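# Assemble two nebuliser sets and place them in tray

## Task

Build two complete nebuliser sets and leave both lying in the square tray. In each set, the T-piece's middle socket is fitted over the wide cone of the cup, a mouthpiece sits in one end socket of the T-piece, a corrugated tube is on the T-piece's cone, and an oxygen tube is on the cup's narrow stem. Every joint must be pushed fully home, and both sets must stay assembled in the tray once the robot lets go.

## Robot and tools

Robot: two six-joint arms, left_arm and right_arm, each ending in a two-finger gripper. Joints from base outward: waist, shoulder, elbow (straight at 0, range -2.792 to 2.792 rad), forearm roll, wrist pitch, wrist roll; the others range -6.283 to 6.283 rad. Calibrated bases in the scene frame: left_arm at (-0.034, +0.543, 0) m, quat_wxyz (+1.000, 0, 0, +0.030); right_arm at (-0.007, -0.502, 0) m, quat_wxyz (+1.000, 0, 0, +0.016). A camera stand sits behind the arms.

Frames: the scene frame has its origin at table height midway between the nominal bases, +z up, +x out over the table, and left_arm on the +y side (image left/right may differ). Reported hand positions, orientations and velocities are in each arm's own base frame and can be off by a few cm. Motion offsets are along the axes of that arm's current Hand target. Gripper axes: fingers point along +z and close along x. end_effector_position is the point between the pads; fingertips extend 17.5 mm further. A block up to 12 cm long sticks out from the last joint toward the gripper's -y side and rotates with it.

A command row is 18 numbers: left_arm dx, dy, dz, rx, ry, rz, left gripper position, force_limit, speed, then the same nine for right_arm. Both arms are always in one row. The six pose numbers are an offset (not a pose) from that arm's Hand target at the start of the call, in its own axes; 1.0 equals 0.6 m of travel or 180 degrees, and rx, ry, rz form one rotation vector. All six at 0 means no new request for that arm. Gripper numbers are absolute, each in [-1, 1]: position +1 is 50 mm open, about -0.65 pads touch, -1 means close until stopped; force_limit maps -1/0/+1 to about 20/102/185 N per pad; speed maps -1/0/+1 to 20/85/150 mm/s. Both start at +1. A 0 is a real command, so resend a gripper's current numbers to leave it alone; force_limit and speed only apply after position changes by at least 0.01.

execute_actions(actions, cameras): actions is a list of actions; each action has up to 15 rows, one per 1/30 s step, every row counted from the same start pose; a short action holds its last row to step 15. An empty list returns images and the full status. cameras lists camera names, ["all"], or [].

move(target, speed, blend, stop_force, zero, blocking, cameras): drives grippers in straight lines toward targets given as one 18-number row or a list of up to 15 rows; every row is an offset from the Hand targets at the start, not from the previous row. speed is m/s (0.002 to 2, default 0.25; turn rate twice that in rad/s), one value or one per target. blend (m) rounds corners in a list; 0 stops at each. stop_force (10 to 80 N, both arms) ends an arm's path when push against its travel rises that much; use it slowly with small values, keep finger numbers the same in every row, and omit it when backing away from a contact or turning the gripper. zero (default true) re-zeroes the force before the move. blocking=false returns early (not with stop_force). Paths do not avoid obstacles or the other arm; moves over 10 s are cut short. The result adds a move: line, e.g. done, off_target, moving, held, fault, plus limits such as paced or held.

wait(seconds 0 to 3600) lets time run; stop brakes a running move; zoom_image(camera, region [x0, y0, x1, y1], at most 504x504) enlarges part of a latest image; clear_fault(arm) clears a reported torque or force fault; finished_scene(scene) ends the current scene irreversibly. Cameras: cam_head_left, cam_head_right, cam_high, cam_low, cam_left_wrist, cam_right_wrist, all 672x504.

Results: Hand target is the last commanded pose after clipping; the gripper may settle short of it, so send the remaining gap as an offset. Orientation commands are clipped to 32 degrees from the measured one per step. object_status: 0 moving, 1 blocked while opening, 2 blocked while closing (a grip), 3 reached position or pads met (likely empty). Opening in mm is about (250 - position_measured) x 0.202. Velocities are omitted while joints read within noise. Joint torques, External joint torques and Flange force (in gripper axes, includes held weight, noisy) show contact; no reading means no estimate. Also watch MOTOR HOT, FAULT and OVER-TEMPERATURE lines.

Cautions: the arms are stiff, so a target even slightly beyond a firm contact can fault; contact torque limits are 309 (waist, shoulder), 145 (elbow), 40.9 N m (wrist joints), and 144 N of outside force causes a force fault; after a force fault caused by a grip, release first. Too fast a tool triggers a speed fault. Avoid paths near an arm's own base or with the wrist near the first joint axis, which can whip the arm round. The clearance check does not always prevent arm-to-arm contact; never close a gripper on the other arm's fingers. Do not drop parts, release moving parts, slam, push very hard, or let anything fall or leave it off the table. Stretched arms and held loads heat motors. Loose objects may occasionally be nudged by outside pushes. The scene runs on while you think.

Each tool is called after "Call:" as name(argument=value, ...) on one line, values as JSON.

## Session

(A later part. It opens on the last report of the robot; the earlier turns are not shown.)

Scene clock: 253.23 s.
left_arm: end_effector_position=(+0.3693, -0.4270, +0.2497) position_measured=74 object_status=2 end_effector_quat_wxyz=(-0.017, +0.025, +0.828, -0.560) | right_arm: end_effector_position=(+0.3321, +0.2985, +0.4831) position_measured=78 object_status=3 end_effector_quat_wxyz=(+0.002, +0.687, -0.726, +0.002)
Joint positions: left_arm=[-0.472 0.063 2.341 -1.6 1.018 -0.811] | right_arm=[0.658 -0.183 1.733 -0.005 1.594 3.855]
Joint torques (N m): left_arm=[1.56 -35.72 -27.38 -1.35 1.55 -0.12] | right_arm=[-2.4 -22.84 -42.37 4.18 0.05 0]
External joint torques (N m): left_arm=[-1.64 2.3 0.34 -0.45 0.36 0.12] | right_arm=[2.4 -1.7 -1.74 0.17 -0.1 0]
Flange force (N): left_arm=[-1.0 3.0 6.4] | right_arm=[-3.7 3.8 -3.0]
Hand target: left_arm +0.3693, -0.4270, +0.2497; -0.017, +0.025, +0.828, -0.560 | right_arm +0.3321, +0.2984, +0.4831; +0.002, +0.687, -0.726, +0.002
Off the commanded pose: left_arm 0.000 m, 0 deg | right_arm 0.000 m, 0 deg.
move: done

Call:
move(target=[0,0,0,0,0,0,-1,0.8,-0.6,0.22,-0.0755,0.194,0,0,-0.498,0.5,0,0], speed=0.3)

Call:
move(target=[0,0,0,0,0,0,-1,0.8,-0.6,0.0755,0.2207,0.194,0,0,-0.498,0.5,0,0], speed=0.3, cameras=["cam_right_wrist"])

Scene clock: 261.37 s.
left_arm: end_effector_position=(+0.3693, -0.4270, +0.2497) position_measured=74 object_status=2 end_effector_quat_wxyz=(-0.017, +0.025, +0.828, -0.560) | right_arm: end_effector_position=(+0.3701, +0.1635, +0.3675) position_measured=78 object_status=3 end_effector_quat_wxyz=(+0.003, +1.000, -0.031, +0.000)
Joint positions: left_arm=[-0.472 0.063 2.341 -1.6 1.018 -0.811] | right_arm=[0.335 -0.239 1.984 -0.006 1.398 1.968]
Joint torques (N m): left_arm=[1.55 -35.52 -27.35 -1.39 1.56 -0.17] | right_arm=[-2 -16.2 -41.79 4.13 0.15 -0.02]
External joint torques (N m): left_arm=[-1.65 2.1 0.3 -0.41 0.35 0.18] | right_arm=[1.88 -1.76 -1.78 0.25 -0.18 0.02]
Flange force (N): left_arm=[-0.8 2.8 6.1] | right_arm=[-2.4 -4.0 -3.1]
Hand target: left_arm +0.3693, -0.4270, +0.2497; -0.017, +0.025, +0.828, -0.560 | right_arm +0.3701, +0.1635, +0.3675; +0.003, +1.000, -0.031, +0.000
Off the commanded pose: left_arm 0.000 m, 0 deg | right_arm 0.000 m, 0 deg.
move: done

Scene clock: 264.43 s.
left_arm: end_effector_position=(+0.3693, -0.4270, +0.2497) position_measured=74 object_status=2 end_effector_quat_wxyz=(-0.017, +0.025, +0.828, -0.560) | right_arm: end_effector_position=(+0.4072, +0.0279, +0.2518) position_measured=78 object_status=3 end_effector_quat_wxyz=(+0.002, +0.731, +0.683, -0.002)
Joint positions: left_arm=[-0.472 0.063 2.341 -1.6 1.018 -0.811] | right_arm=[-0.012 -0.173 2.15 -0.006 1.164 0.058]
Joint torques (N m): left_arm=[1.57 -35.79 -27.29 -1.38 1.57 -0.15] | right_arm=[-1.99 -19.94 -38.98 3.78 0.2 0.03]
External joint torques (N m): left_arm=[-1.67 2.31 0.15 -0.43 0.34 0.15] | right_arm=[1.88 -2.06 -1.6 0.26 -0.16 -0.03]
Flange force (N): left_arm=[-1.3 2.9 6.5] | right_arm=[4.3 -1.6 -3.4]
Hand target: left_arm +0.3693, -0.4270, +0.2497; -0.017, +0.025, +0.828, -0.560 | right_arm +0.4072, +0.0279, +0.2518; +0.002, +0.731, +0.683, -0.002
Off the commanded pose: left_arm 0.000 m, 0 deg | right_arm 0.000 m, 0 deg.
move: done

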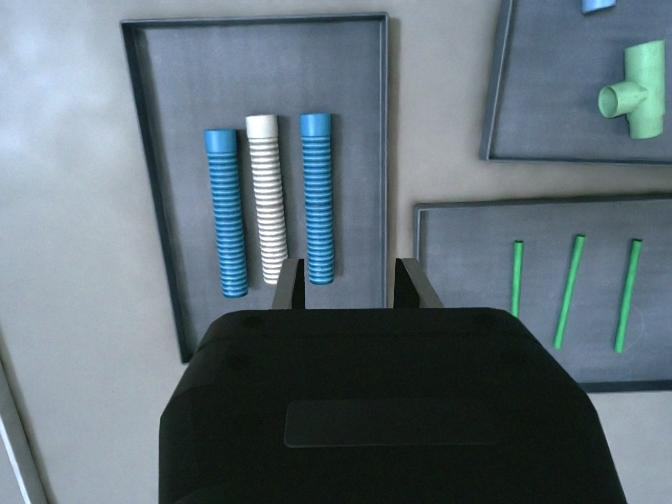

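Call:
move(target=[0,0,0,0,0,0,-1,0.8,-0.6,-0.0358,-0.0333,0.253,0,0,-0.0045,0.4,0,0], speed=0.25, cameras=["cam_right_wrist"])

Scene clock: 270.43 s.
left_arm: end_effector_position=(+0.3693, -0.4270, +0.2497) position_measured=74 object_status=2 end_effector_quat_wxyz=(-0.017, +0.025, +0.828, -0.560) | right_arm: end_effector_position=(+0.3859, +0.0069, +0.1002) position_measured=92 object_status=3 end_effector_quat_wxyz=(+0.002, +0.726, +0.688, -0.002)
Joint positions: left_arm=[-0.472 0.063 2.341 -1.6 1.018 -0.811] | right_arm=[-0.067 -0.039 2.361 -0.008 0.819 -0.008]
Joint torques (N m): left_arm=[1.78 -35.78 -27.44 -1.36 1.56 -0.14] | right_arm=[-1.59 -26.82 -31.07 2.99 0.21 0.05]
External joint torques (N m): left_arm=[-1.98 2.33 0.33 -0.45 0.36 0.14] | right_arm=[1.56 -1.13 -1.26 0.23 -0.17 -0.05]
Flange force (N): left_arm=[-0.8 2.8 7.1] | right_arm=[3.9 0.2 -2.6]
Hand target: left_arm +0.3693, -0.4270, +0.2497; -0.017, +0.025, +0.828, -0.560 | right_arm +0.3859, +0.0069, +0.1001; +0.002, +0.726, +0.688, -0.002
Off the commanded pose: left_arm 0.000 m, 0 deg | right_arm 0.000 m, 0 deg.
move: done

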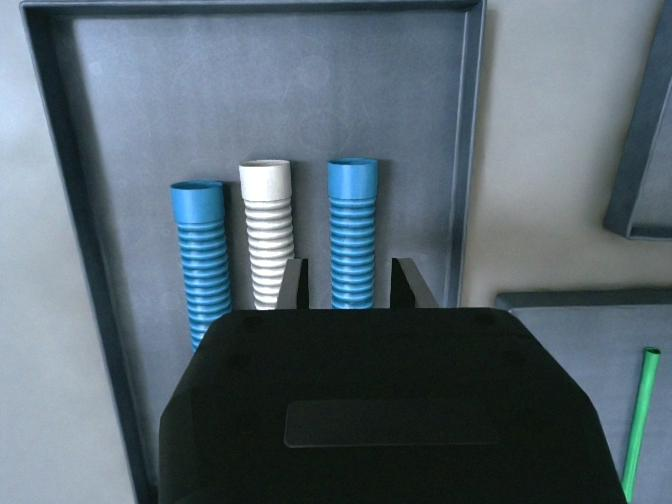

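Call:
move(target=[0,0,0,0,0,0,-1,0.8,-0.6,0.0063,0.0007,0.1273,0,0,0,0.4,0,0], speed=0.15, cameras=["cam_right_wrist"])

Call:
move(target=[0,0,0,0,0,0,-1,0.8,-0.6,0,0,0,0,0,0,-1,0.8,-0.6])

Scene clock: 275.83 s.
left_arm: end_effector_position=(+0.3693, -0.4270, +0.2497) position_measured=74 object_status=2 end_effector_quat_wxyz=(-0.017, +0.025, +0.828, -0.560) | right_arm: end_effector_position=(+0.3866, +0.0103, +0.0238) position_measured=92 object_status=3 end_effector_quat_wxyz=(+0.002, +0.726, +0.688, -0.002)
Joint positions: left_arm=[-0.472 0.063 2.341 -1.6 1.018 -0.811] | right_arm=[-0.059 0.098 2.424 -0.01 0.618 0.003]
Joint torques (N m): left_arm=[1.53 -35.77 -27.43 -1.38 1.59 -0.15] | right_arm=[-1.96 -34.46 -24.6 2.38 0.19 0.05]
External joint torques (N m): left_arm=[-1.7 2.39 0.46 -0.42 0.32 0.15] | right_arm=[1.92 -1.55 -1.03 0.18 -0.15 -0.05]
Flange force (N): left_arm=[-0.9 3.3 6.6] | right_arm=[4.8 -0.5 -3.5]
Hand target: left_arm +0.3693, -0.4270, +0.2497; -0.017, +0.025, +0.828, -0.560 | right_arm +0.3865, +0.0103, +0.0237; +0.002, +0.726, +0.688, -0.002
Off the commanded pose: left_arm 0.000 m, 0 deg | right_arm 0.000 m, 0 deg.
move: done

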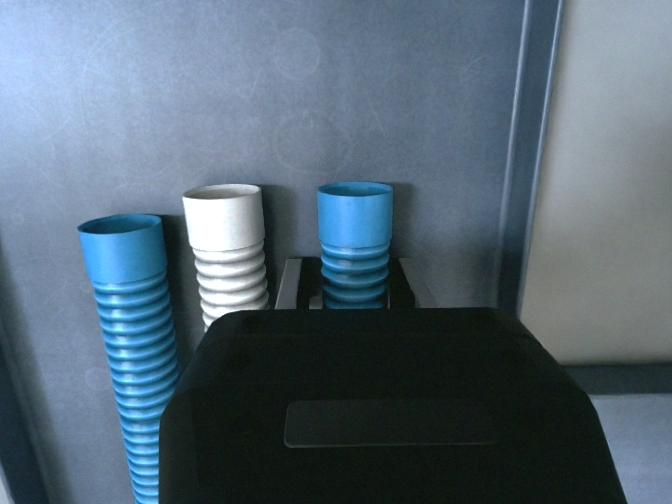

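Scene clock: 276.33 s.
left_arm: end_effector_position=(+0.3693, -0.4270, +0.2497) position_measured=74 object_status=2 end_effector_quat_wxyz=(-0.017, +0.025, +0.828, -0.560) | right_arm: end_effector_position=(+0.3865, +0.0103, +0.0237) position_measured=145 object_status=2 end_effector_quat_wxyz=(+0.002, +0.726, +0.688, -0.002)
Joint positions: left_arm=[-0.472 0.063 2.341 -1.6 1.018 -0.811] | right_arm=[-0.059 0.098 2.425 -0.01 0.618 0.003]
Joint torques (N m): left_arm=[1.67 -35.48 -27.43 -1.38 1.57 -0.15] | right_arm=[-1.88 -34.16 -24.72 2.33 0.2 0]
External joint torques (N m): left_arm=[-1.85 2.18 0.22 -0.43 0.34 0.15] | right_arm=[1.86 -1.88 -0.85 0.22 -0.15 0]
Flange force (N): left_arm=[-0.8 2.6 6.7] | right_arm=[4.7 -1.3 -4.0]
Hand target: left_arm +0.3693, -0.4270, +0.2497; -0.017, +0.025, +0.828, -0.560 | right_arm +0.3865, +0.0103, +0.0237; +0.002, +0.726, +0.688, -0.002
Off the commanded pose: left_arm 0.000 m, 0 deg | right_arm 0.000 m, 0 deg.
move: done

Call:
move(target=[0,0,0,0,0,0,-1,0.8,-0.6,0.45,0.144,-0.51,0,0,0,-1,0.8,-0.6], speed=0.35)

Call:
move(target=[0,0,0,0,0,0,-1,0.8,-0.6,0.5817,0,0,0,0,0,-1,0.8,-0.6], speed=0.3, cameras=["cam_left_wrist","cam_right_wrist","cam_head_left"])

Scene clock: 286.13 s.
left_arm: end_effector_position=(+0.3693, -0.4270, +0.2497) position_measured=74 object_status=2 end_effector_quat_wxyz=(-0.017, +0.025, +0.828, -0.560) | right_arm: end_effector_position=(+0.4872, +0.2769, +0.3283) position_measured=145 object_status=2 end_effector_quat_wxyz=(+0.002, +0.726, +0.688, -0.002)
Joint positions: left_arm=[-0.472 0.063 2.341 -1.6 1.018 -0.811] | right_arm=[0.458 0.036 1.812 -0.005 1.295 0.513]
Joint torques (N m): left_arm=[1.85 -35.7 -27.44 -1.36 1.56 -0.14] | right_arm=[-2.02 -44.39 -40.67 3.98 0.25 0.04]
External joint torques (N m): left_arm=[-1.94 2.22 0.26 -0.45 0.35 0.14] | right_arm=[1.76 -1.68 -1.8 0.28 -0.21 -0.04]
Flange force (N): left_arm=[-0.7 2.7 6.9] | right_arm=[2.8 -1.3 -2.9]
Hand target: left_arm +0.3693, -0.4270, +0.2497; -0.017, +0.025, +0.828, -0.560 | right_arm +0.4872, +0.2770, +0.3283; +0.002, +0.726, +0.688, -0.002
Off the commanded pose: left_arm 0.000 m, 0 deg | right_arm 0.000 m, 0 deg.
move: done

Scene clock: 287.73 s.
left_arm: end_effector_position=(+0.3693, -0.4270, +0.2497) position_measured=74 object_status=2 end_effector_quat_wxyz=(-0.017, +0.025, +0.828, -0.560) | right_arm: end_effector_position=(+0.5059, +0.6254, +0.3264) position_measured=145 object_status=2 end_effector_quat_wxyz=(+0.002, +0.726, +0.688, -0.002)
Joint positions: left_arm=[-0.472 0.063 2.341 -1.6 1.018 -0.811] | right_arm=[0.849 0.424 1.328 -0.004 1.393 0.904]
Joint torques (N m): left_arm=[1.65 -35.62 -27.38 -1.32 1.58 -0.14] | right_arm=[-2.16 -85.86 -42.14 4.13 0.19 0]
External joint torques (N m): left_arm=[-1.91 2.45 0.36 -0.48 0.33 0.14] | right_arm=[1.69 -2.13 -1.38 0.24 -0.14 0]
Flange force (N): left_arm=[-0.9 3.1 7.2] | right_arm=[1.1 -1.8 -2.3]
Hand target: left_arm +0.3693, -0.4270, +0.2497; -0.017, +0.025, +0.828, -0.560 | right_arm +0.5059, +0.6255, +0.3263; +0.002, +0.726, +0.688, -0.002
Off the commanded pose: left_arm 0.000 m, 0 deg | right_arm 0.000 m, 0 deg.
move: done
Images, in order (width x height): cam_head_left 672x504, cam_left_wrist 672x504, cam_right_wrist 672x504.

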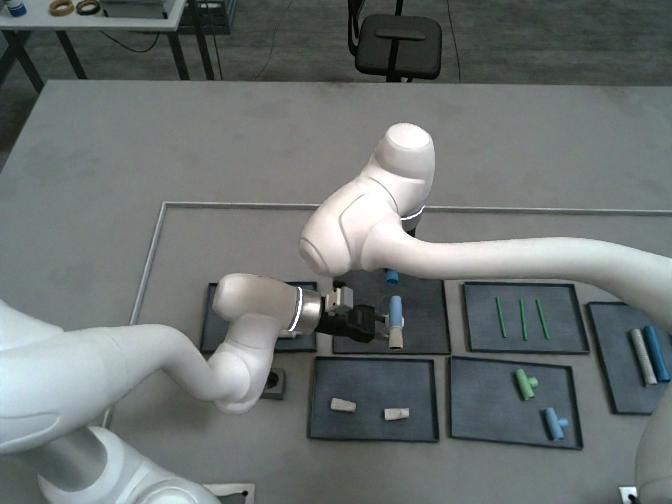

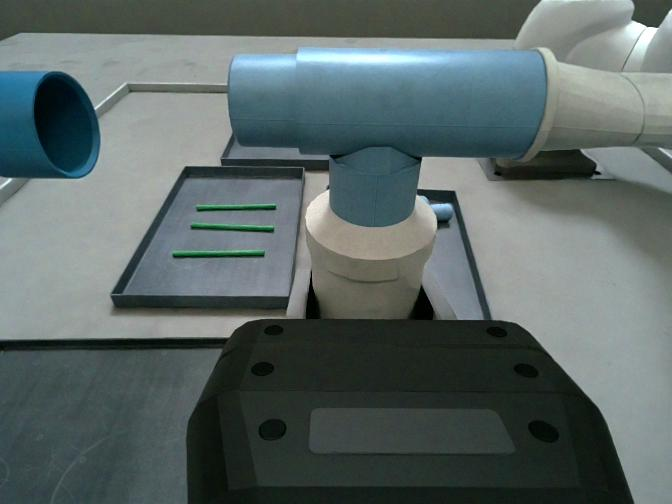

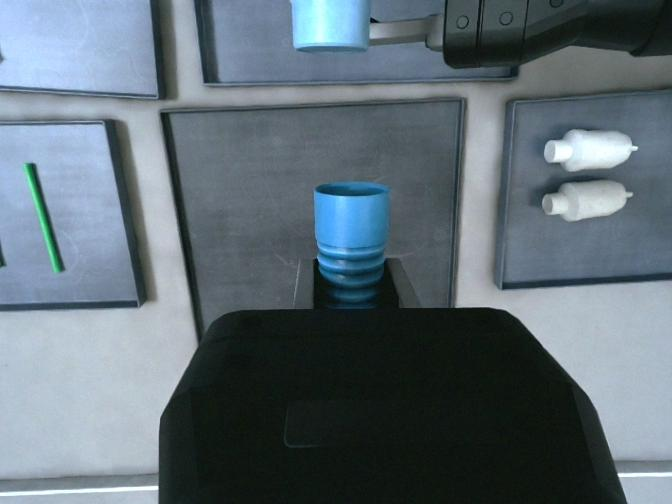

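Call:
move(target=[0,0,0,0,0,0,-1,0.8,-0.6,-0.0108,-0.05,-0.0092,0,0,0,-1,0.8,-0.6], speed=0.15, cameras=["cam_left_wrist","cam_right_wrist"])

Call:
zoom_image(camera="cam_left_wrist", region=[80, 20, 380, 220])

Call:
zoom_image(camera="cam_right_wrist", region=[260, 60, 460, 300])

Scene clock: 297.47 s.
left_arm: end_effector_position=(+0.3693, -0.4270, +0.2497) position_measured=74 object_status=2 end_effector_quat_wxyz=(-0.017, +0.025, +0.828, -0.560) | right_arm: end_effector_position=(+0.4757, +0.6206, +0.3318) position_measured=145 object_status=2 end_effector_quat_wxyz=(+0.002, +0.726, +0.688, -0.002)
Joint positions: left_arm=[-0.472 0.063 2.341 -1.6 1.018 -0.811] | right_arm=[0.874 0.386 1.373 -0.004 1.387 0.929]
Joint torques (N m): left_arm=[1.73 -35.85 -27.43 -1.37 1.55 -0.16] | right_arm=[-2.09 -82.01 -41.52 4.09 0.23 0.05]
External joint torques (N m): left_arm=[-1.84 2.33 0.32 -0.44 0.37 0.16] | right_arm=[1.92 -1.62 -1.77 0.28 -0.18 -0.05]
Flange force (N): left_arm=[-0.9 3.0 6.8] | right_arm=[2.5 -1.2 -2.7]
Hand target: left_arm +0.3693, -0.4270, +0.2497; -0.017, +0.025, +0.828, -0.560 | right_arm +0.4756, +0.6206, +0.3319; +0.002, +0.726, +0.688, -0.002
Off the commanded pose: left_arm 0.000 m, 0 deg | right_arm 0.000 m, 0 deg.
move: done

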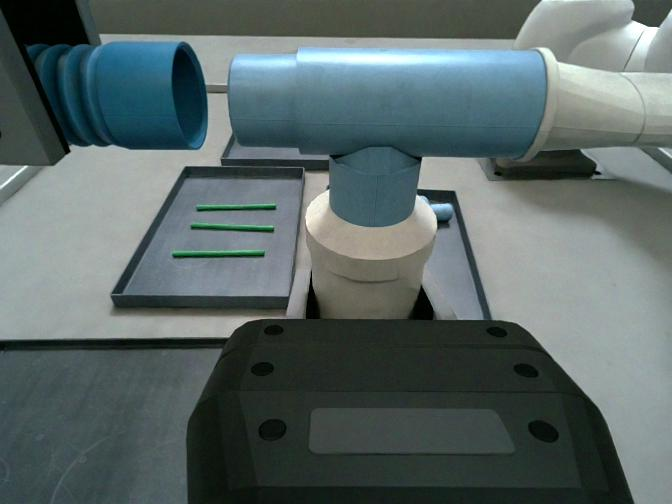

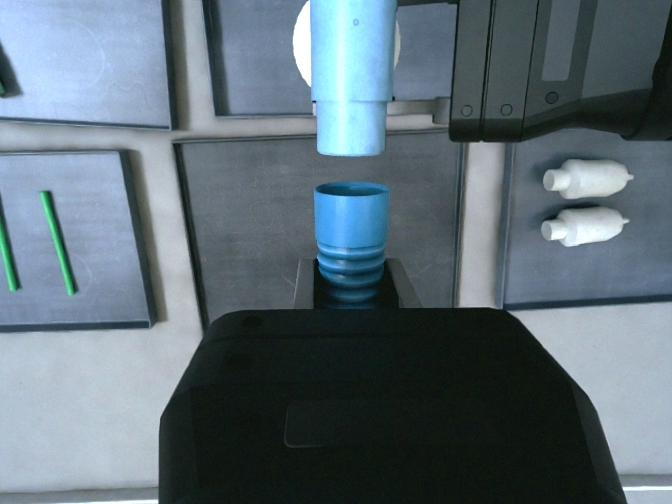

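Scaled by 1.680 from the camera's image (finer frame: 960x720).

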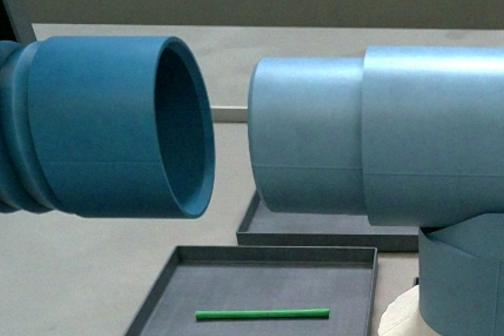

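Scaled by 2.100 from the camera's image (finer frame: 960x720).

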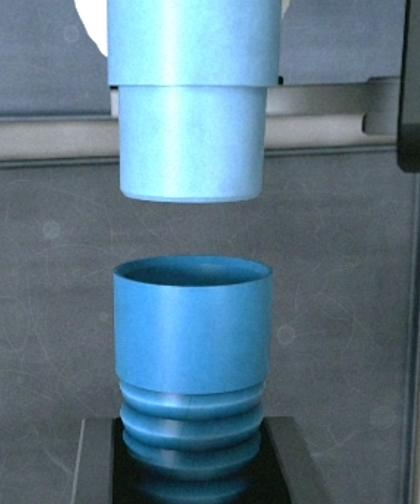

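Call:
move(target=[0,0,0,0,0,0,-1,0.8,-0.6,-0.0006,-0.012,0.0018,0,0,0,-1,0.8,-0.6], speed=0.1, cameras=["cam_left_wrist","cam_right_wrist"])

Call:
zoom_image(camera="cam_left_wrist", region=[80, 20, 380, 220])

Call:
zoom_image(camera="cam_right_wrist", region=[260, 60, 460, 300])

Scene clock: 303.37 s.
left_arm: end_effector_position=(+0.3693, -0.4270, +0.2497) position_measured=74 object_status=2 end_effector_quat_wxyz=(-0.017, +0.025, +0.828, -0.560) | right_arm: end_effector_position=(+0.4684, +0.6207, +0.3308) position_measured=145 object_status=2 end_effector_quat_wxyz=(+0.002, +0.726, +0.688, -0.002)
Joint positions: left_arm=[-0.472 0.063 2.341 -1.6 1.018 -0.811] | right_arm=[0.881 0.379 1.385 -0.004 1.382 0.936]
Joint torques (N m): left_arm=[1.52 -35.9 -27.33 -1.37 1.55 -0.16] | right_arm=[-1.93 -81.35 -41.57 4.11 0.2 0.01]
External joint torques (N m): left_arm=[-1.5 2.26 0.09 -0.44 0.36 0.16] | right_arm=[1.98 -1.56 -1.62 0.25 -0.16 -0.01]
Flange force (N): left_arm=[-1.5 3.0 6.1] | right_arm=[2.4 -1.4 -2.5]
Hand target: left_arm +0.3693, -0.4270, +0.2497; -0.017, +0.025, +0.828, -0.560 | right_arm +0.4684, +0.6207, +0.3308; +0.002, +0.726, +0.688, -0.002
Off the commanded pose: left_arm 0.000 m, 0 deg | right_arm 0.000 m, 0 deg.
move: done

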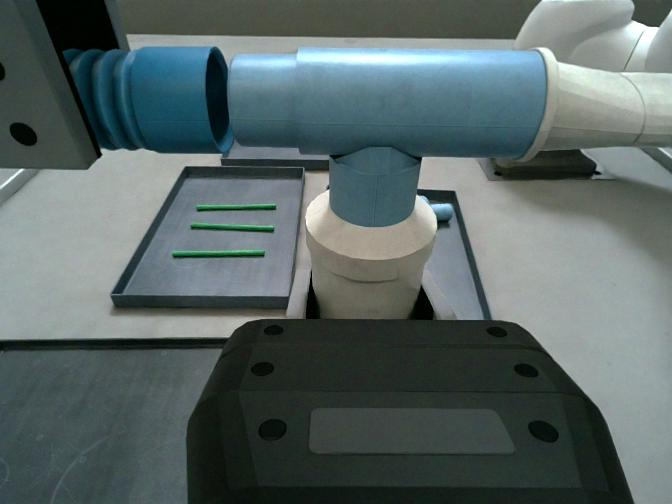

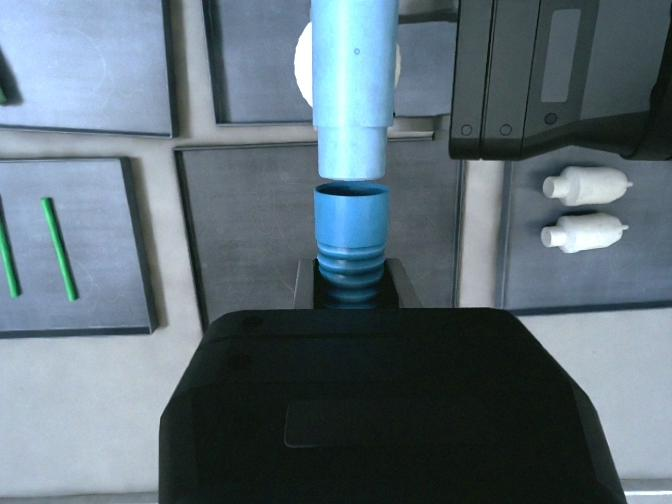

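Scaled by 1.680 from the camera's image (finer frame: 960x720).

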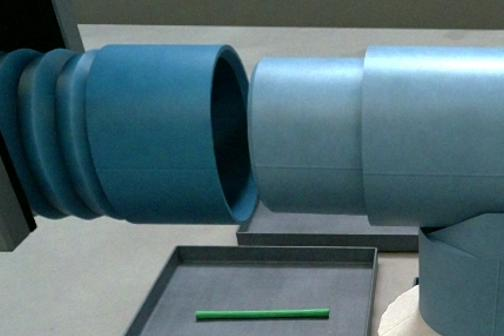

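Scaled by 2.100 from the camera's image (finer frame: 960x720).

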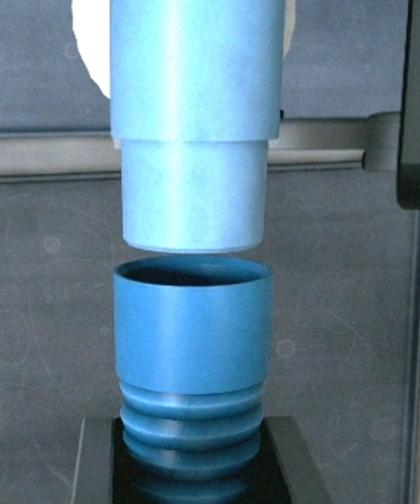

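Call:
move(target=[0,0,0,0,0,0,-1,0.8,-0.6,0,-0.06,0,0,0,0,-1,0.8,-0.6], speed=0.02, stop_force=25)

Call:
move(target=[[0,0,0,0,0,0,-1,0.8,-0.6,-0.002,-0.002,0,0,0.045,0,-1,0.8,-0.6],[0,0,0,0,0,0,-1,0.8,-0.6,0.002,-0.0038,0,0,-0.045,0,-1,0.8,-0.6],[0,0,0,0,0,0,-1,0.8,-0.6,-0.002,-0.0052,0,0,0.045,0,-1,0.8,-0.6],[0,0,0,0,0,0,-1,0.8,-0.6,0,-0.006,0,0,0,0,-1,0.8,-0.6]], speed=0.12, blend=0.001, cameras=["cam_left_wrist","cam_right_wrist"])

Call:
zoom_image(camera="cam_left_wrist", region=[150, 20, 350, 180])

Call:
zoom_image(camera="cam_right_wrist", region=[280, 130, 440, 290])

Scene clock: 310.87 s.
left_arm: end_effector_position=(+0.3693, -0.4270, +0.2497) position_measured=74 object_status=2 end_effector_quat_wxyz=(-0.017, +0.025, +0.828, -0.560) | right_arm: end_effector_position=(+0.4487, +0.6217, +0.3309) position_measured=145 object_status=2 end_effector_quat_wxyz=(+0.002, +0.726, +0.688, -0.001)
Joint positions: left_arm=[-0.472 0.063 2.341 -1.6 1.018 -0.811] | right_arm=[0.902 0.361 1.409 -0.004 1.374 0.957]
Joint torques (N m): left_arm=[17.49 -38.6 -52.36 -10.9 -3.17 -2.03] | right_arm=[23.37 -71.12 -23.8 13.27 7.3 -0.1]
External joint torques (N m): left_arm=[-17.54 4.97 25.25 9.09 5.08 2.04] | right_arm=[-23.49 -10.13 -19.44 -8.91 -7.26 0.1]
Flange force (N): left_arm=[39.5 18.0 12.7] | right_arm=[1.4 37.3 -17.6]
Hand target: left_arm +0.3693, -0.4270, +0.2497; -0.017, +0.025, +0.828, -0.560 | right_arm +0.4487, +0.6217, +0.3309; +0.002, +0.726, +0.688, -0.001 (not the last commanded pose)
Off the commanded pose: left_arm 0.000 m, 0 deg | right_arm 0.016 m, 0 deg.
move: contact (right_arm)

Scene clock: 314.87 s.
left_arm: end_effector_position=(+0.3693, -0.4270, +0.2497) position_measured=74 object_status=2 end_effector_quat_wxyz=(-0.017, +0.025, +0.828, -0.560) | right_arm: end_effector_position=(+0.4451, +0.6219, +0.3309) position_measured=145 object_status=2 end_effector_quat_wxyz=(+0.002, +0.726, +0.688, -0.001)
Joint positions: left_arm=[-0.472 0.063 2.341 -1.6 1.018 -0.811] | right_arm=[0.906 0.358 1.414 -0.004 1.373 0.961]
Joint torques (N m): left_arm=[25.06 -41.13 -56.45 -12.42 -4.84 -2.15] | right_arm=[24.7 -68.38 -15.06 12.95 12.18 -0.64]
External joint torques (N m): left_arm=[-25.07 7.63 29.48 10.63 6.75 2.15] | right_arm=[-25.08 -12.85 -28.27 -8.6 -12.14 0.64]
Flange force (N): left_arm=[47.3 19.6 24.9] | right_arm=[11.0 45.0 -22.3]
Hand target: left_arm +0.3693, -0.4270, +0.2497; -0.017, +0.025, +0.828, -0.560 | right_arm +0.4451, +0.6219, +0.3309; +0.002, +0.726, +0.688, -0.001
Off the commanded pose: left_arm 0.000 m, 0 deg | right_arm 0.000 m, 0 deg.
move: done

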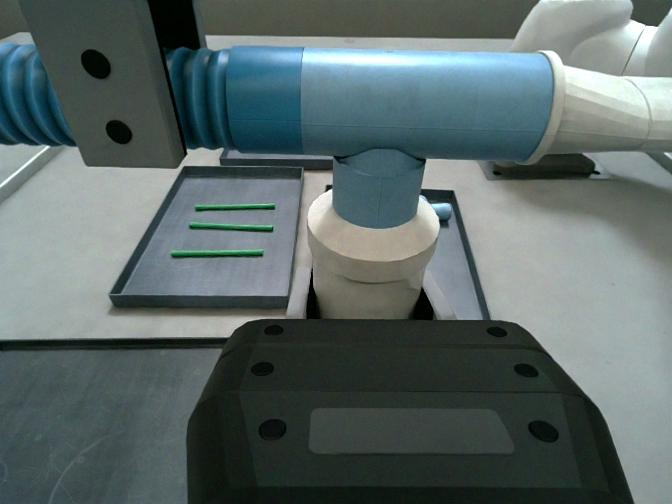

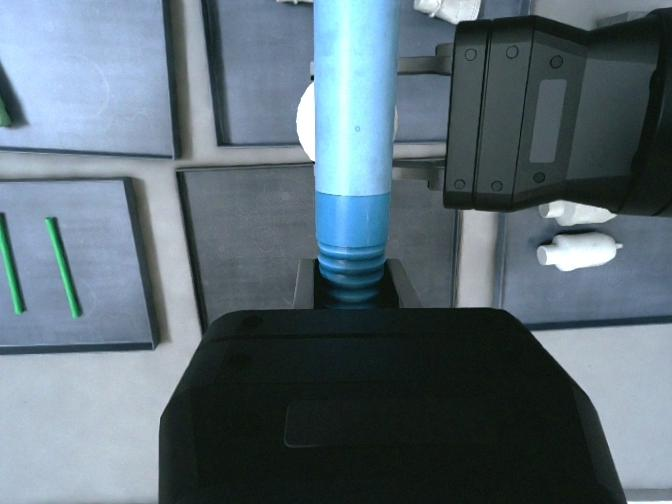

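Scaled by 2.520 from the camera's image (finer frame: 960x720).

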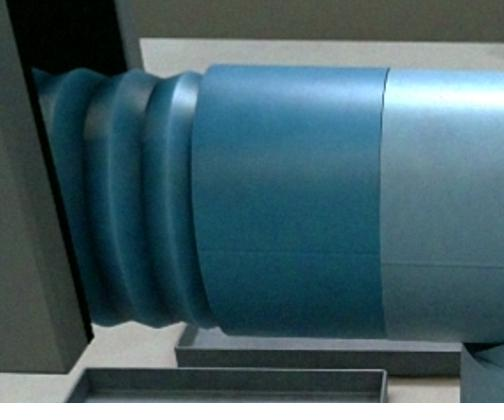

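Scaled by 3.150 from the camera's image (finer frame: 960x720).

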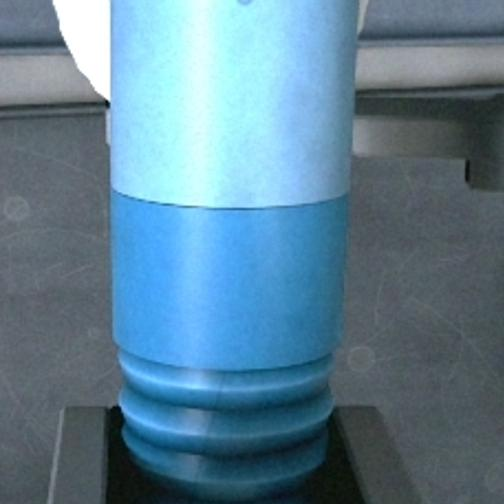

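Call:
move(target=[0,0,0,0,0,0,-1,0.8,-0.6,0,0.0045,0,0,0,0,-1,0.8,-0.6], speed=0.05)

Call:
move(target=[0,0,0,0,0,0,-1,0.8,-0.6,0,0,0,0,0,0,0.6,0.8,-1])

Call:
move(target=[[0,0,0,0,0,0,-1,0.8,-0.6,0,0,-0.2,0,0,0,0.6,0.8,-1],[0,0,0,0,0,0,-1,0.8,-0.6,-0.6,0,-0.2,0,0,0,0.6,0.8,-1]], speed=0.25, blend=0.02, cameras=["cam_left_wrist","cam_right_wrist"])

Scene clock: 320.90 s.
left_arm: end_effector_position=(+0.3693, -0.4270, +0.2497) position_measured=74 object_status=2 end_effector_quat_wxyz=(-0.017, +0.025, +0.828, -0.560) | right_arm: end_effector_position=(+0.4478, +0.6218, +0.3309) position_measured=145 object_status=2 end_effector_quat_wxyz=(+0.002, +0.726, +0.688, -0.002)
Joint positions: left_arm=[-0.472 0.063 2.341 -1.6 1.018 -0.811] | right_arm=[0.903 0.361 1.411 -0.004 1.374 0.958]
Joint torques (N m): left_arm=[7.9 -38.3 -32.31 -3.29 0.35 -0.36] | right_arm=[-0.32 -76.15 -33.33 4.34 4.18 -0.33]
External joint torques (N m): left_arm=[-8.07 4.84 5.36 1.49 1.57 0.37] | right_arm=[-0.05 -4.6 -9.79 -0.01 -4.14 0.33]
Flange force (N): left_arm=[7.2 5.9 15.9] | right_arm=[10.2 6.2 -7.9]
Hand target: left_arm +0.3693, -0.4270, +0.2497; -0.017, +0.025, +0.828, -0.560 | right_arm +0.4478, +0.6218, +0.3309; +0.002, +0.726, +0.688, -0.001
Off the commanded pose: left_arm 0.000 m, 0 deg | right_arm 0.000 m, 0 deg.
move: done

Scene clock: 321.97 s.
left_arm: end_effector_position=(+0.3693, -0.4270, +0.2497) position_measured=74 object_status=2 end_effector_quat_wxyz=(-0.017, +0.025, +0.828, -0.560) | right_arm: end_effector_position=(+0.4478, +0.6218, +0.3309) position_measured=63 object_status=3 end_effector_quat_wxyz=(+0.002, +0.726, +0.688, -0.001)
Joint positions: left_arm=[-0.472 0.063 2.341 -1.6 1.018 -0.811] | right_arm=[0.903 0.361 1.411 -0.004 1.374 0.958]
Joint torques (N m): left_arm=[1.64 -35.74 -27.52 -1.39 1.59 -0.16] | right_arm=[-2.36 -79.63 -41.46 4.08 0.16 0.01]
External joint torques (N m): left_arm=[-1.82 2.45 0.38 -0.42 0.32 0.16] | right_arm=[2.52 -1.28 -1.69 0.28 -0.12 -0.01]
Flange force (N): left_arm=[-1.0 3.2 6.9] | right_arm=[3.3 -1.8 -2.6]
Hand target: left_arm +0.3693, -0.4270, +0.2497; -0.017, +0.025, +0.828, -0.560 | right_arm +0.4478, +0.6218, +0.3309; +0.002, +0.726, +0.688, -0.001
Off the commanded pose: left_arm 0.000 m, 0 deg | right_arm 0.000 m, 0 deg.
move: done

Scene clock: 324.30 s.
left_arm: end_effector_position=(+0.3693, -0.4270, +0.2497) position_measured=74 object_status=2 end_effector_quat_wxyz=(-0.017, +0.025, +0.828, -0.560) | right_arm: end_effector_position=(+0.4283, +0.2630, +0.4528) position_measured=63 object_status=3 end_effector_quat_wxyz=(+0.002, +0.726, +0.688, -0.001)
Joint positions: left_arm=[-0.472 0.063 2.341 -1.6 1.018 -0.811] | right_arm=[0.485 -0.091 1.71 -0.005 1.525 0.539]
Joint torques (N m): left_arm=[1.71 -35.93 -27.43 -1.4 1.6 -0.16] | right_arm=[-1.73 -32.24 -42.4 4.13 0.22 0]
External joint torques (N m): left_arm=[-1.86 2.44 0.33 -0.42 0.31 0.17] | right_arm=[1.55 -1.62 -1.63 0.28 -0.18 0]
Flange force (N): left_arm=[-1.0 3.1 7.0] | right_arm=[2.5 -1.8 -2.6]
Hand target: left_arm +0.3693, -0.4270, +0.2497; -0.017, +0.025, +0.828, -0.560 | right_arm +0.4283, +0.2629, +0.4528; +0.002, +0.726, +0.688, -0.001
Off the commanded pose: left_arm 0.000 m, 0 deg | right_arm 0.000 m, 0 deg.
move: done

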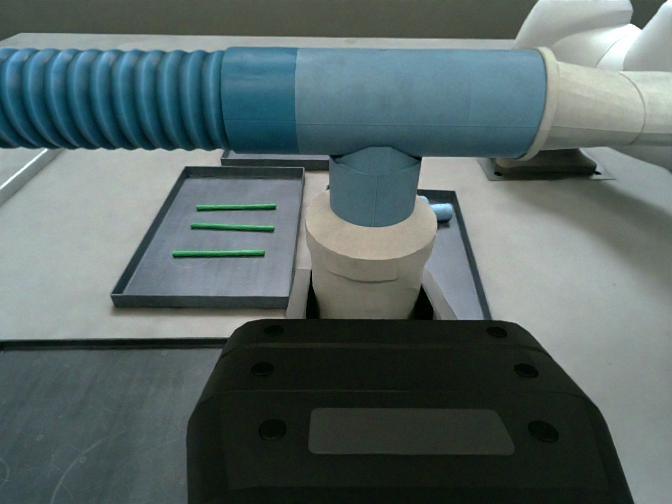

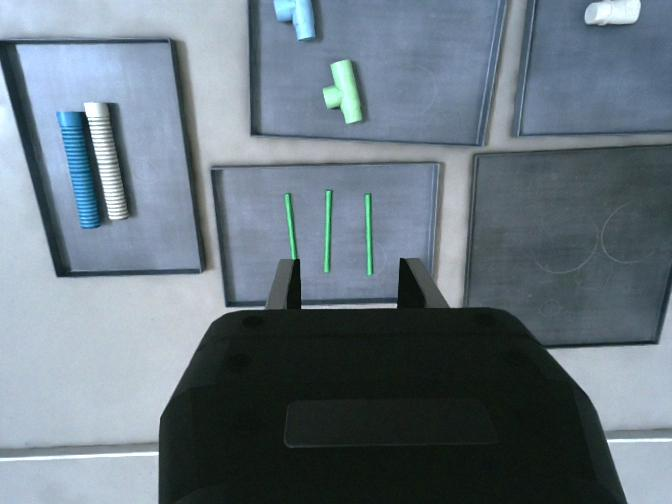

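Call:
move(target=[0,-0.1,-0.333,-0.5,0,0,-1,0.8,-0.6,0.067,0.18,0.53,0,0,-0.016,0.1,0,0], speed=0.25, cameras=["cam_right_wrist","cam_left_wrist","cam_low"])

Scene clock: 334.80 s.
left_arm: end_effector_position=(+0.3790, -0.2641, +0.3797) position_measured=74 object_status=2 end_effector_quat_wxyz=(+0.006, +0.029, +0.981, +0.189) | right_arm: end_effector_position=(+0.5386, +0.2955, +0.1348) position_measured=138 object_status=3 end_effector_quat_wxyz=(+0.002, +0.708, +0.706, -0.002)
Joint positions: left_arm=[-0.85 -0.032 1.824 0.265 1.625 -2.384] | right_arm=[0.448 0.261 1.933 -0.007 0.949 0.456]
Joint torques (N m): left_arm=[1.54 -40.49 -42.33 5.05 0.35 -0.18] | right_arm=[-2.16 -61.98 -34.31 3.37 0.25 0.02]
External joint torques (N m): left_arm=[-1.68 2.4 0.64 -0.26 0.4 0.17] | right_arm=[2.06 -1.96 -1.7 0.23 -0.21 -0.02]
Flange force (N): left_arm=[0.1 -4.3 -0.6] | right_arm=[3.2 -1.1 -3.0]
Hand target: left_arm +0.3790, -0.2642, +0.3797; +0.006, +0.029, +0.981, +0.189 | right_arm +0.5386, +0.2955, +0.1348; +0.002, +0.708, +0.706, -0.002
Off the commanded pose: left_arm 0.000 m, 0 deg | right_arm 0.000 m, 0 deg.
move: done
Images, in order (width x height): cam_low 672x504, cam_left_wrist 672x504, cam_right_wrist 672x504.

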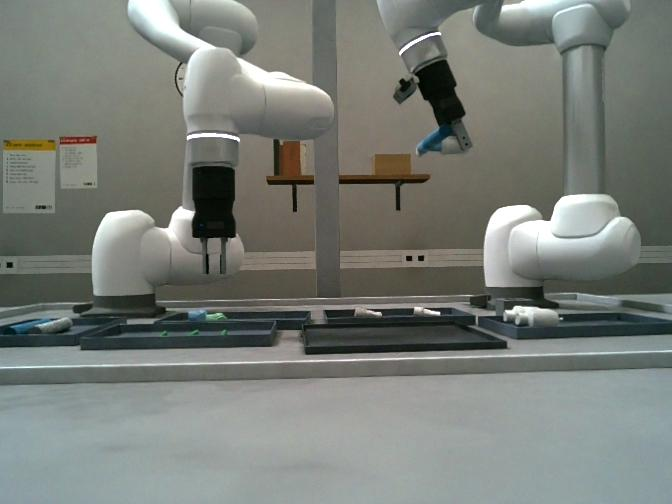

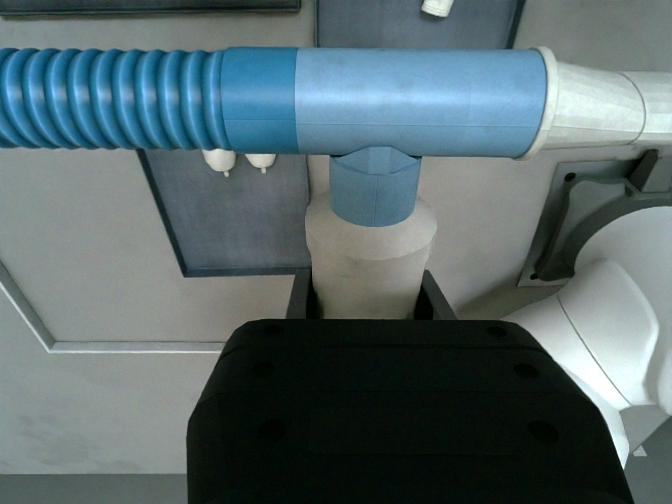

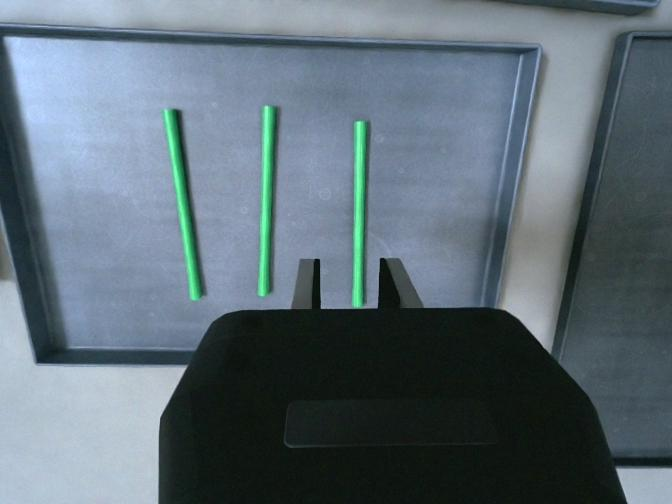

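Call:
move(target=[0,0,0,0,0,0,-1,0.8,-0.6,0.0157,-0.005,0.183,0.1,0,0,-0.2,0,0], speed=0.12, cameras=["cam_right_wrist"])

Call:
move(target=[0,0,0,0,0,0,-1,0.8,-0.6,0,0,0,0,0,0,-1,0,-0.8], cameras=["cam_right_wrist"])

Scene clock: 341.47 s.
left_arm: end_effector_position=(+0.3790, -0.2642, +0.3797) position_measured=74 object_status=2 end_effector_quat_wxyz=(+0.006, +0.029, +0.981, +0.189) | right_arm: end_effector_position=(+0.5358, +0.3044, +0.0250) position_measured=182 object_status=3 end_effector_quat_wxyz=(-0.109, +0.700, +0.697, -0.112)
Joint positions: left_arm=[-0.85 -0.032 1.824 0.265 1.625 -2.384] | right_arm=[0.405 0.503 1.851 0.134 1.082 0.329]
Joint torques (N m): left_arm=[1.76 -40.66 -42.36 5.03 0.33 -0.15] | right_arm=[-2.2 -80.83 -29.67 3.13 1.12 0.03]
External joint torques (N m): left_arm=[-1.69 2.5 0.67 -0.23 0.42 0.15] | right_arm=[1.86 -1.74 -1.26 0.24 -0.19 -0.03]
Flange force (N): left_arm=[0.1 -4.4 -0.6] | right_arm=[2.7 -1.4 -2.0]
Hand target: left_arm +0.3790, -0.2642, +0.3797; +0.006, +0.029, +0.981, +0.189 | right_arm +0.5358, +0.3044, +0.0249; -0.109, +0.700, +0.697, -0.112
Off the commanded pose: left_arm 0.000 m, 0 deg | right_arm 0.000 m, 0 deg.
move: done

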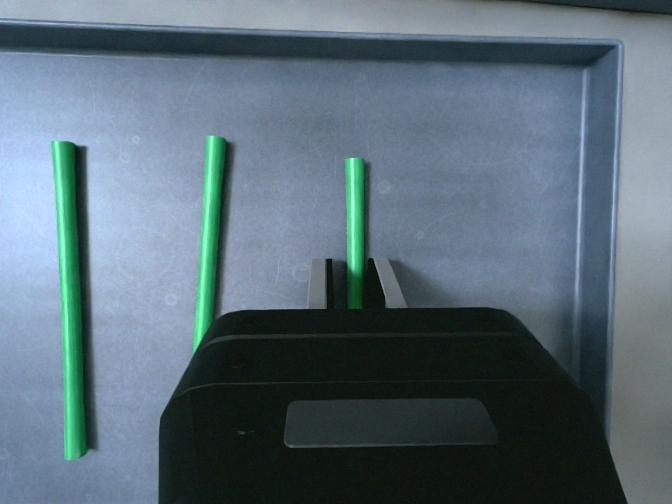

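Scene clock: 342.03 s.
left_arm: end_effector_position=(+0.3790, -0.2642, +0.3797) position_measured=74 object_status=2 end_effector_quat_wxyz=(+0.006, +0.029, +0.981, +0.189) | right_arm: end_effector_position=(+0.5358, +0.3044, +0.0250) position_measured=236 object_status=2 end_effector_quat_wxyz=(-0.109, +0.700, +0.697, -0.112)
Joint positions: left_arm=[-0.85 -0.032 1.824 0.265 1.625 -2.384] | right_arm=[0.405 0.503 1.851 0.134 1.082 0.329]
Joint torques (N m): left_arm=[1.85 -40.78 -42.33 5.04 0.36 -0.11] | right_arm=[-1.95 -73.67 -26.72 2.86 -0.28 0.02]
External joint torques (N m): left_arm=[-2.02 2.73 0.62 -0.24 0.39 0.11] | right_arm=[1.45 -8.61 -4.08 0.5 1.21 -0.02]
Flange force (N): left_arm=[0.2 -5.1 -0.8] | right_arm=[1.6 -5.7 -12.8]
Hand target: left_arm +0.3790, -0.2642, +0.3797; +0.006, +0.029, +0.981, +0.189 | right_arm +0.5358, +0.3044, +0.0249; -0.109, +0.700, +0.697, -0.112
Off the commanded pose: left_arm 0.000 m, 0 deg | right_arm 0.000 m, 0 deg.
move: done

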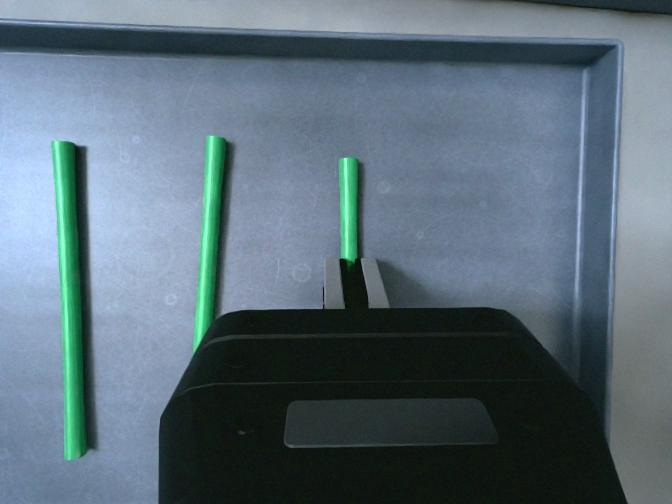

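Call:
move(target=[[0,0,0,0,0.1865,-0.464,-1,0.8,-0.6,0,-0.06,-0.2,0,0,0,-1,0,-0.8],[0,0,0,0,0.372,-0.9255,-1,0.8,-0.6,0,-0.129,-0.396,0,0,0,-1,0,-0.8]], speed=0.3, blend=0.01, cameras=["cam_left_wrist","cam_head_left","cam_right_wrist"])

Scene clock: 354.00 s.
left_arm: end_effector_position=(+0.3791, -0.2642, +0.3797) position_measured=74 object_status=2 end_effector_quat_wxyz=(+0.190, +0.981, -0.033, -0.007) | right_arm: end_effector_position=(+0.5353, +0.3057, +0.2748) position_measured=236 object_status=2 end_effector_quat_wxyz=(-0.109, +0.700, +0.697, -0.112)
Joint positions: left_arm=[-0.466 -0.216 1.983 -0.373 1.242 -5.013] | right_arm=[0.407 0.281 1.65 0.119 1.502 0.386]
Joint torques (N m): left_arm=[1.81 -21.74 -43.24 3.27 -0.76 -0.16] | right_arm=[-2.06 -68.83 -39.02 4.18 1.06 0.03]
External joint torques (N m): left_arm=[-1.83 2.07 0.89 -0.29 0.44 0.16] | right_arm=[2.03 -1.39 -1.52 0.27 -0.15 -0.03]
Flange force (N): left_arm=[0.8 3.1 2.9] | right_arm=[3.1 -1.1 -2.1]
Hand target: left_arm +0.3790, -0.2642, +0.3797; +0.190, +0.981, -0.033, -0.007 | right_arm +0.5353, +0.3057, +0.2748; -0.109, +0.700, +0.697, -0.112
Off the commanded pose: left_arm 0.000 m, 0 deg | right_arm 0.000 m, 0 deg.
move: done
Images, in order (width x height): cam_head_left 672x504, cam_left_wrist 672x504, cam_right_wrist 672x504.

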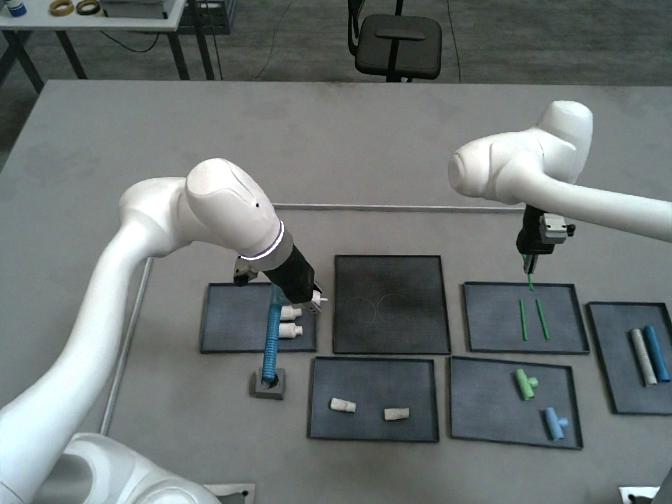

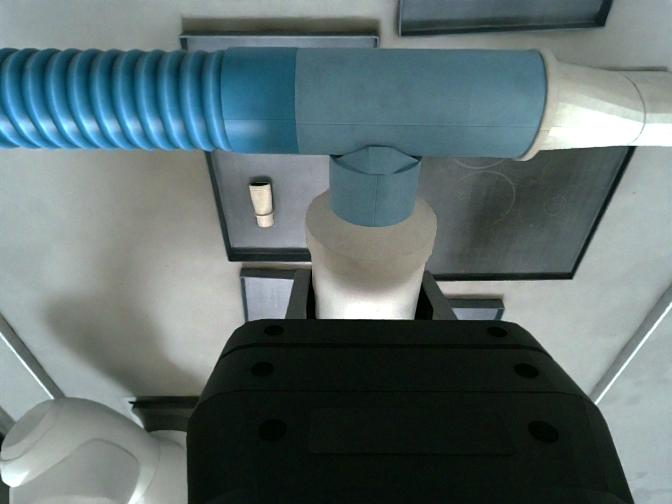

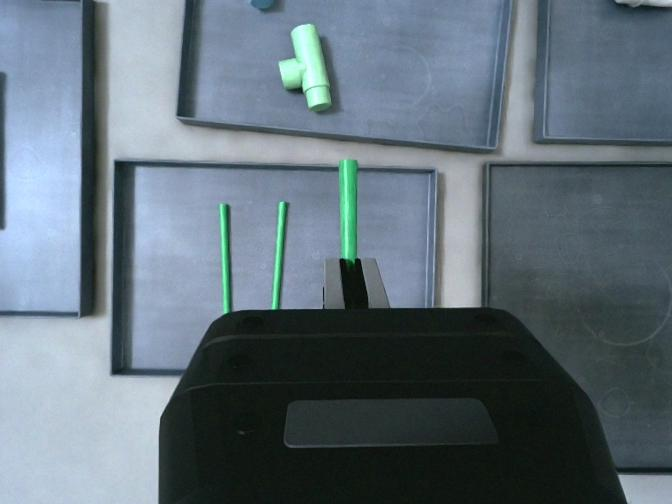

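Call:
move(target=[0.0046,0.215,0.196,-0.0117,0,0,-1,0.8,-0.6,0,0,0,0,0,0,-1,0,-0.8], speed=0.25)

Call:
move(target=[0,0,0,0,0,0,-1,0.8,-0.6,0.307,-0.2686,-0.027,0,0.1556,0.479,-1,0,-0.8], speed=0.25, cameras=["cam_low","cam_right_wrist","cam_head_left"])

Call:
zoom_image(camera="cam_low", region=[310, 100, 430, 210])

Scene clock: 361.07 s.
left_arm: end_effector_position=(+0.3707, -0.4275, +0.3189) position_measured=74 object_status=2 end_effector_quat_wxyz=(+0.208, +0.977, -0.033, -0.007) | right_arm: end_effector_position=(+0.5353, +0.3057, +0.2748) position_measured=236 object_status=2 end_effector_quat_wxyz=(-0.109, +0.700, +0.697, -0.112)
Joint positions: left_arm=[-0.755 -0.063 1.975 -0.387 0.989 -5.225] | right_arm=[0.407 0.281 1.65 0.119 1.502 0.386]
Joint torques (N m): left_arm=[0.41 -37.84 -41.54 3.32 -0.99 -0.17] | right_arm=[-2.12 -68.83 -38.99 4.2 1.11 0.02]
External joint torques (N m): left_arm=[-0.66 3.82 0.54 -0.41 0.41 0.17] | right_arm=[2.24 -1.61 -1.61 0.25 -0.19 -0.02]
Flange force (N): left_arm=[4.2 2.2 3.8] | right_arm=[3.4 -1.4 -2.1]
Hand target: left_arm +0.3707, -0.4276, +0.3189; +0.208, +0.977, -0.033, -0.007 | right_arm +0.5353, +0.3057, +0.2748; -0.109, +0.700, +0.697, -0.112
Off the commanded pose: left_arm 0.000 m, 0 deg | right_arm 0.000 m, 0 deg.
move: done

Scene clock: 364.67 s.
left_arm: end_effector_position=(+0.3707, -0.4276, +0.3189) position_measured=74 object_status=2 end_effector_quat_wxyz=(+0.208, +0.977, -0.033, -0.007) | right_arm: end_effector_position=(+0.3876, +0.4907, +0.3387) position_measured=236 object_status=2 end_effector_quat_wxyz=(-0.154, +0.988, -0.007, +0.002)
Joint positions: left_arm=[-0.755 -0.063 1.975 -0.387 0.989 -5.225] | right_arm=[0.744 0.032 1.823 0.251 1.083 2.235]
Joint torques (N m): left_arm=[1.8 -36.6 -41.62 3.19 -1.03 -0.16] | right_arm=[-1.84 -44.97 -41.72 4.51 -0.45 0.04]
External joint torques (N m): left_arm=[-1.91 2.58 0.76 -0.27 0.45 0.16] | right_arm=[1.99 -1.94 -1.59 0.28 -0.15 -0.04]
Flange force (N): left_arm=[0.5 3.0 3.5] | right_arm=[-2.7 -2.9 -2.0]
Hand target: left_arm +0.3707, -0.4276, +0.3189; +0.208, +0.977, -0.033, -0.007 | right_arm +0.3877, +0.4908, +0.3389; -0.154, +0.988, -0.007, +0.002
Off the commanded pose: left_arm 0.000 m, 0 deg | right_arm 0.000 m, 0 deg.
move: done
Images, in order (width x height): cam_head_left 672x504, cam_low 672x504, cam_right_wrist 672x504.

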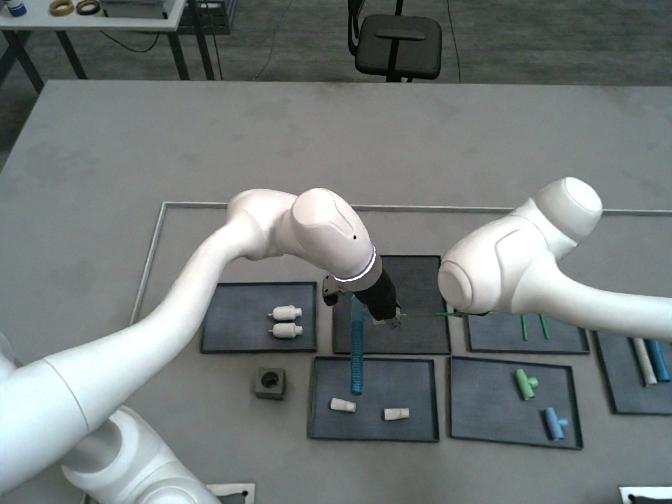

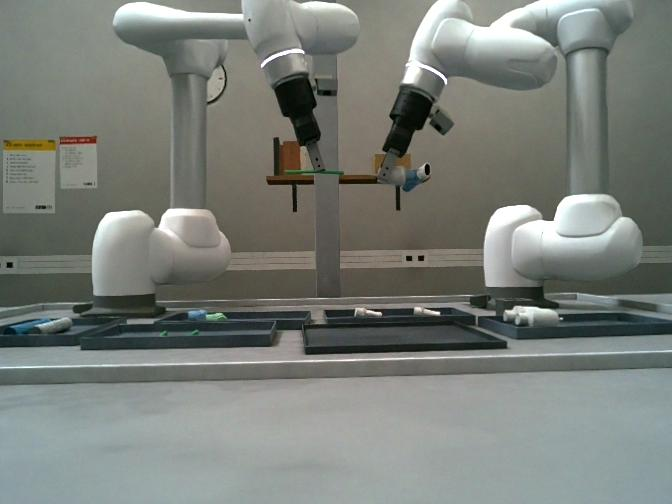

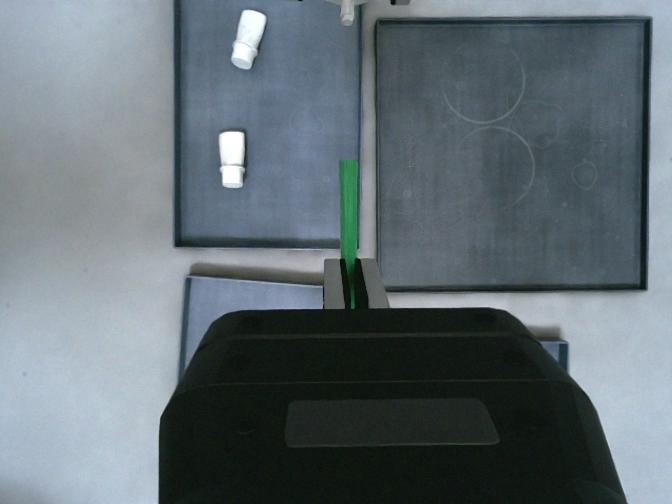

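Scaled by 4.200 from the camera's image (finer frame: 960x720).

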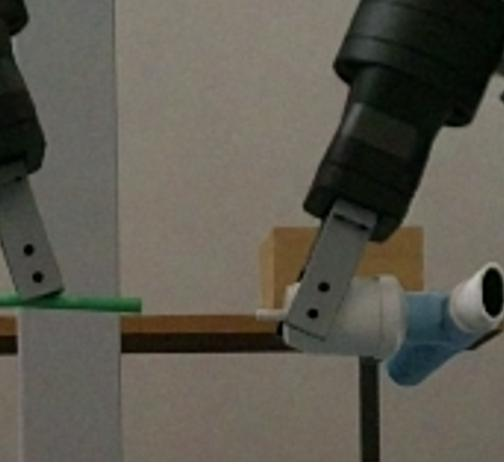

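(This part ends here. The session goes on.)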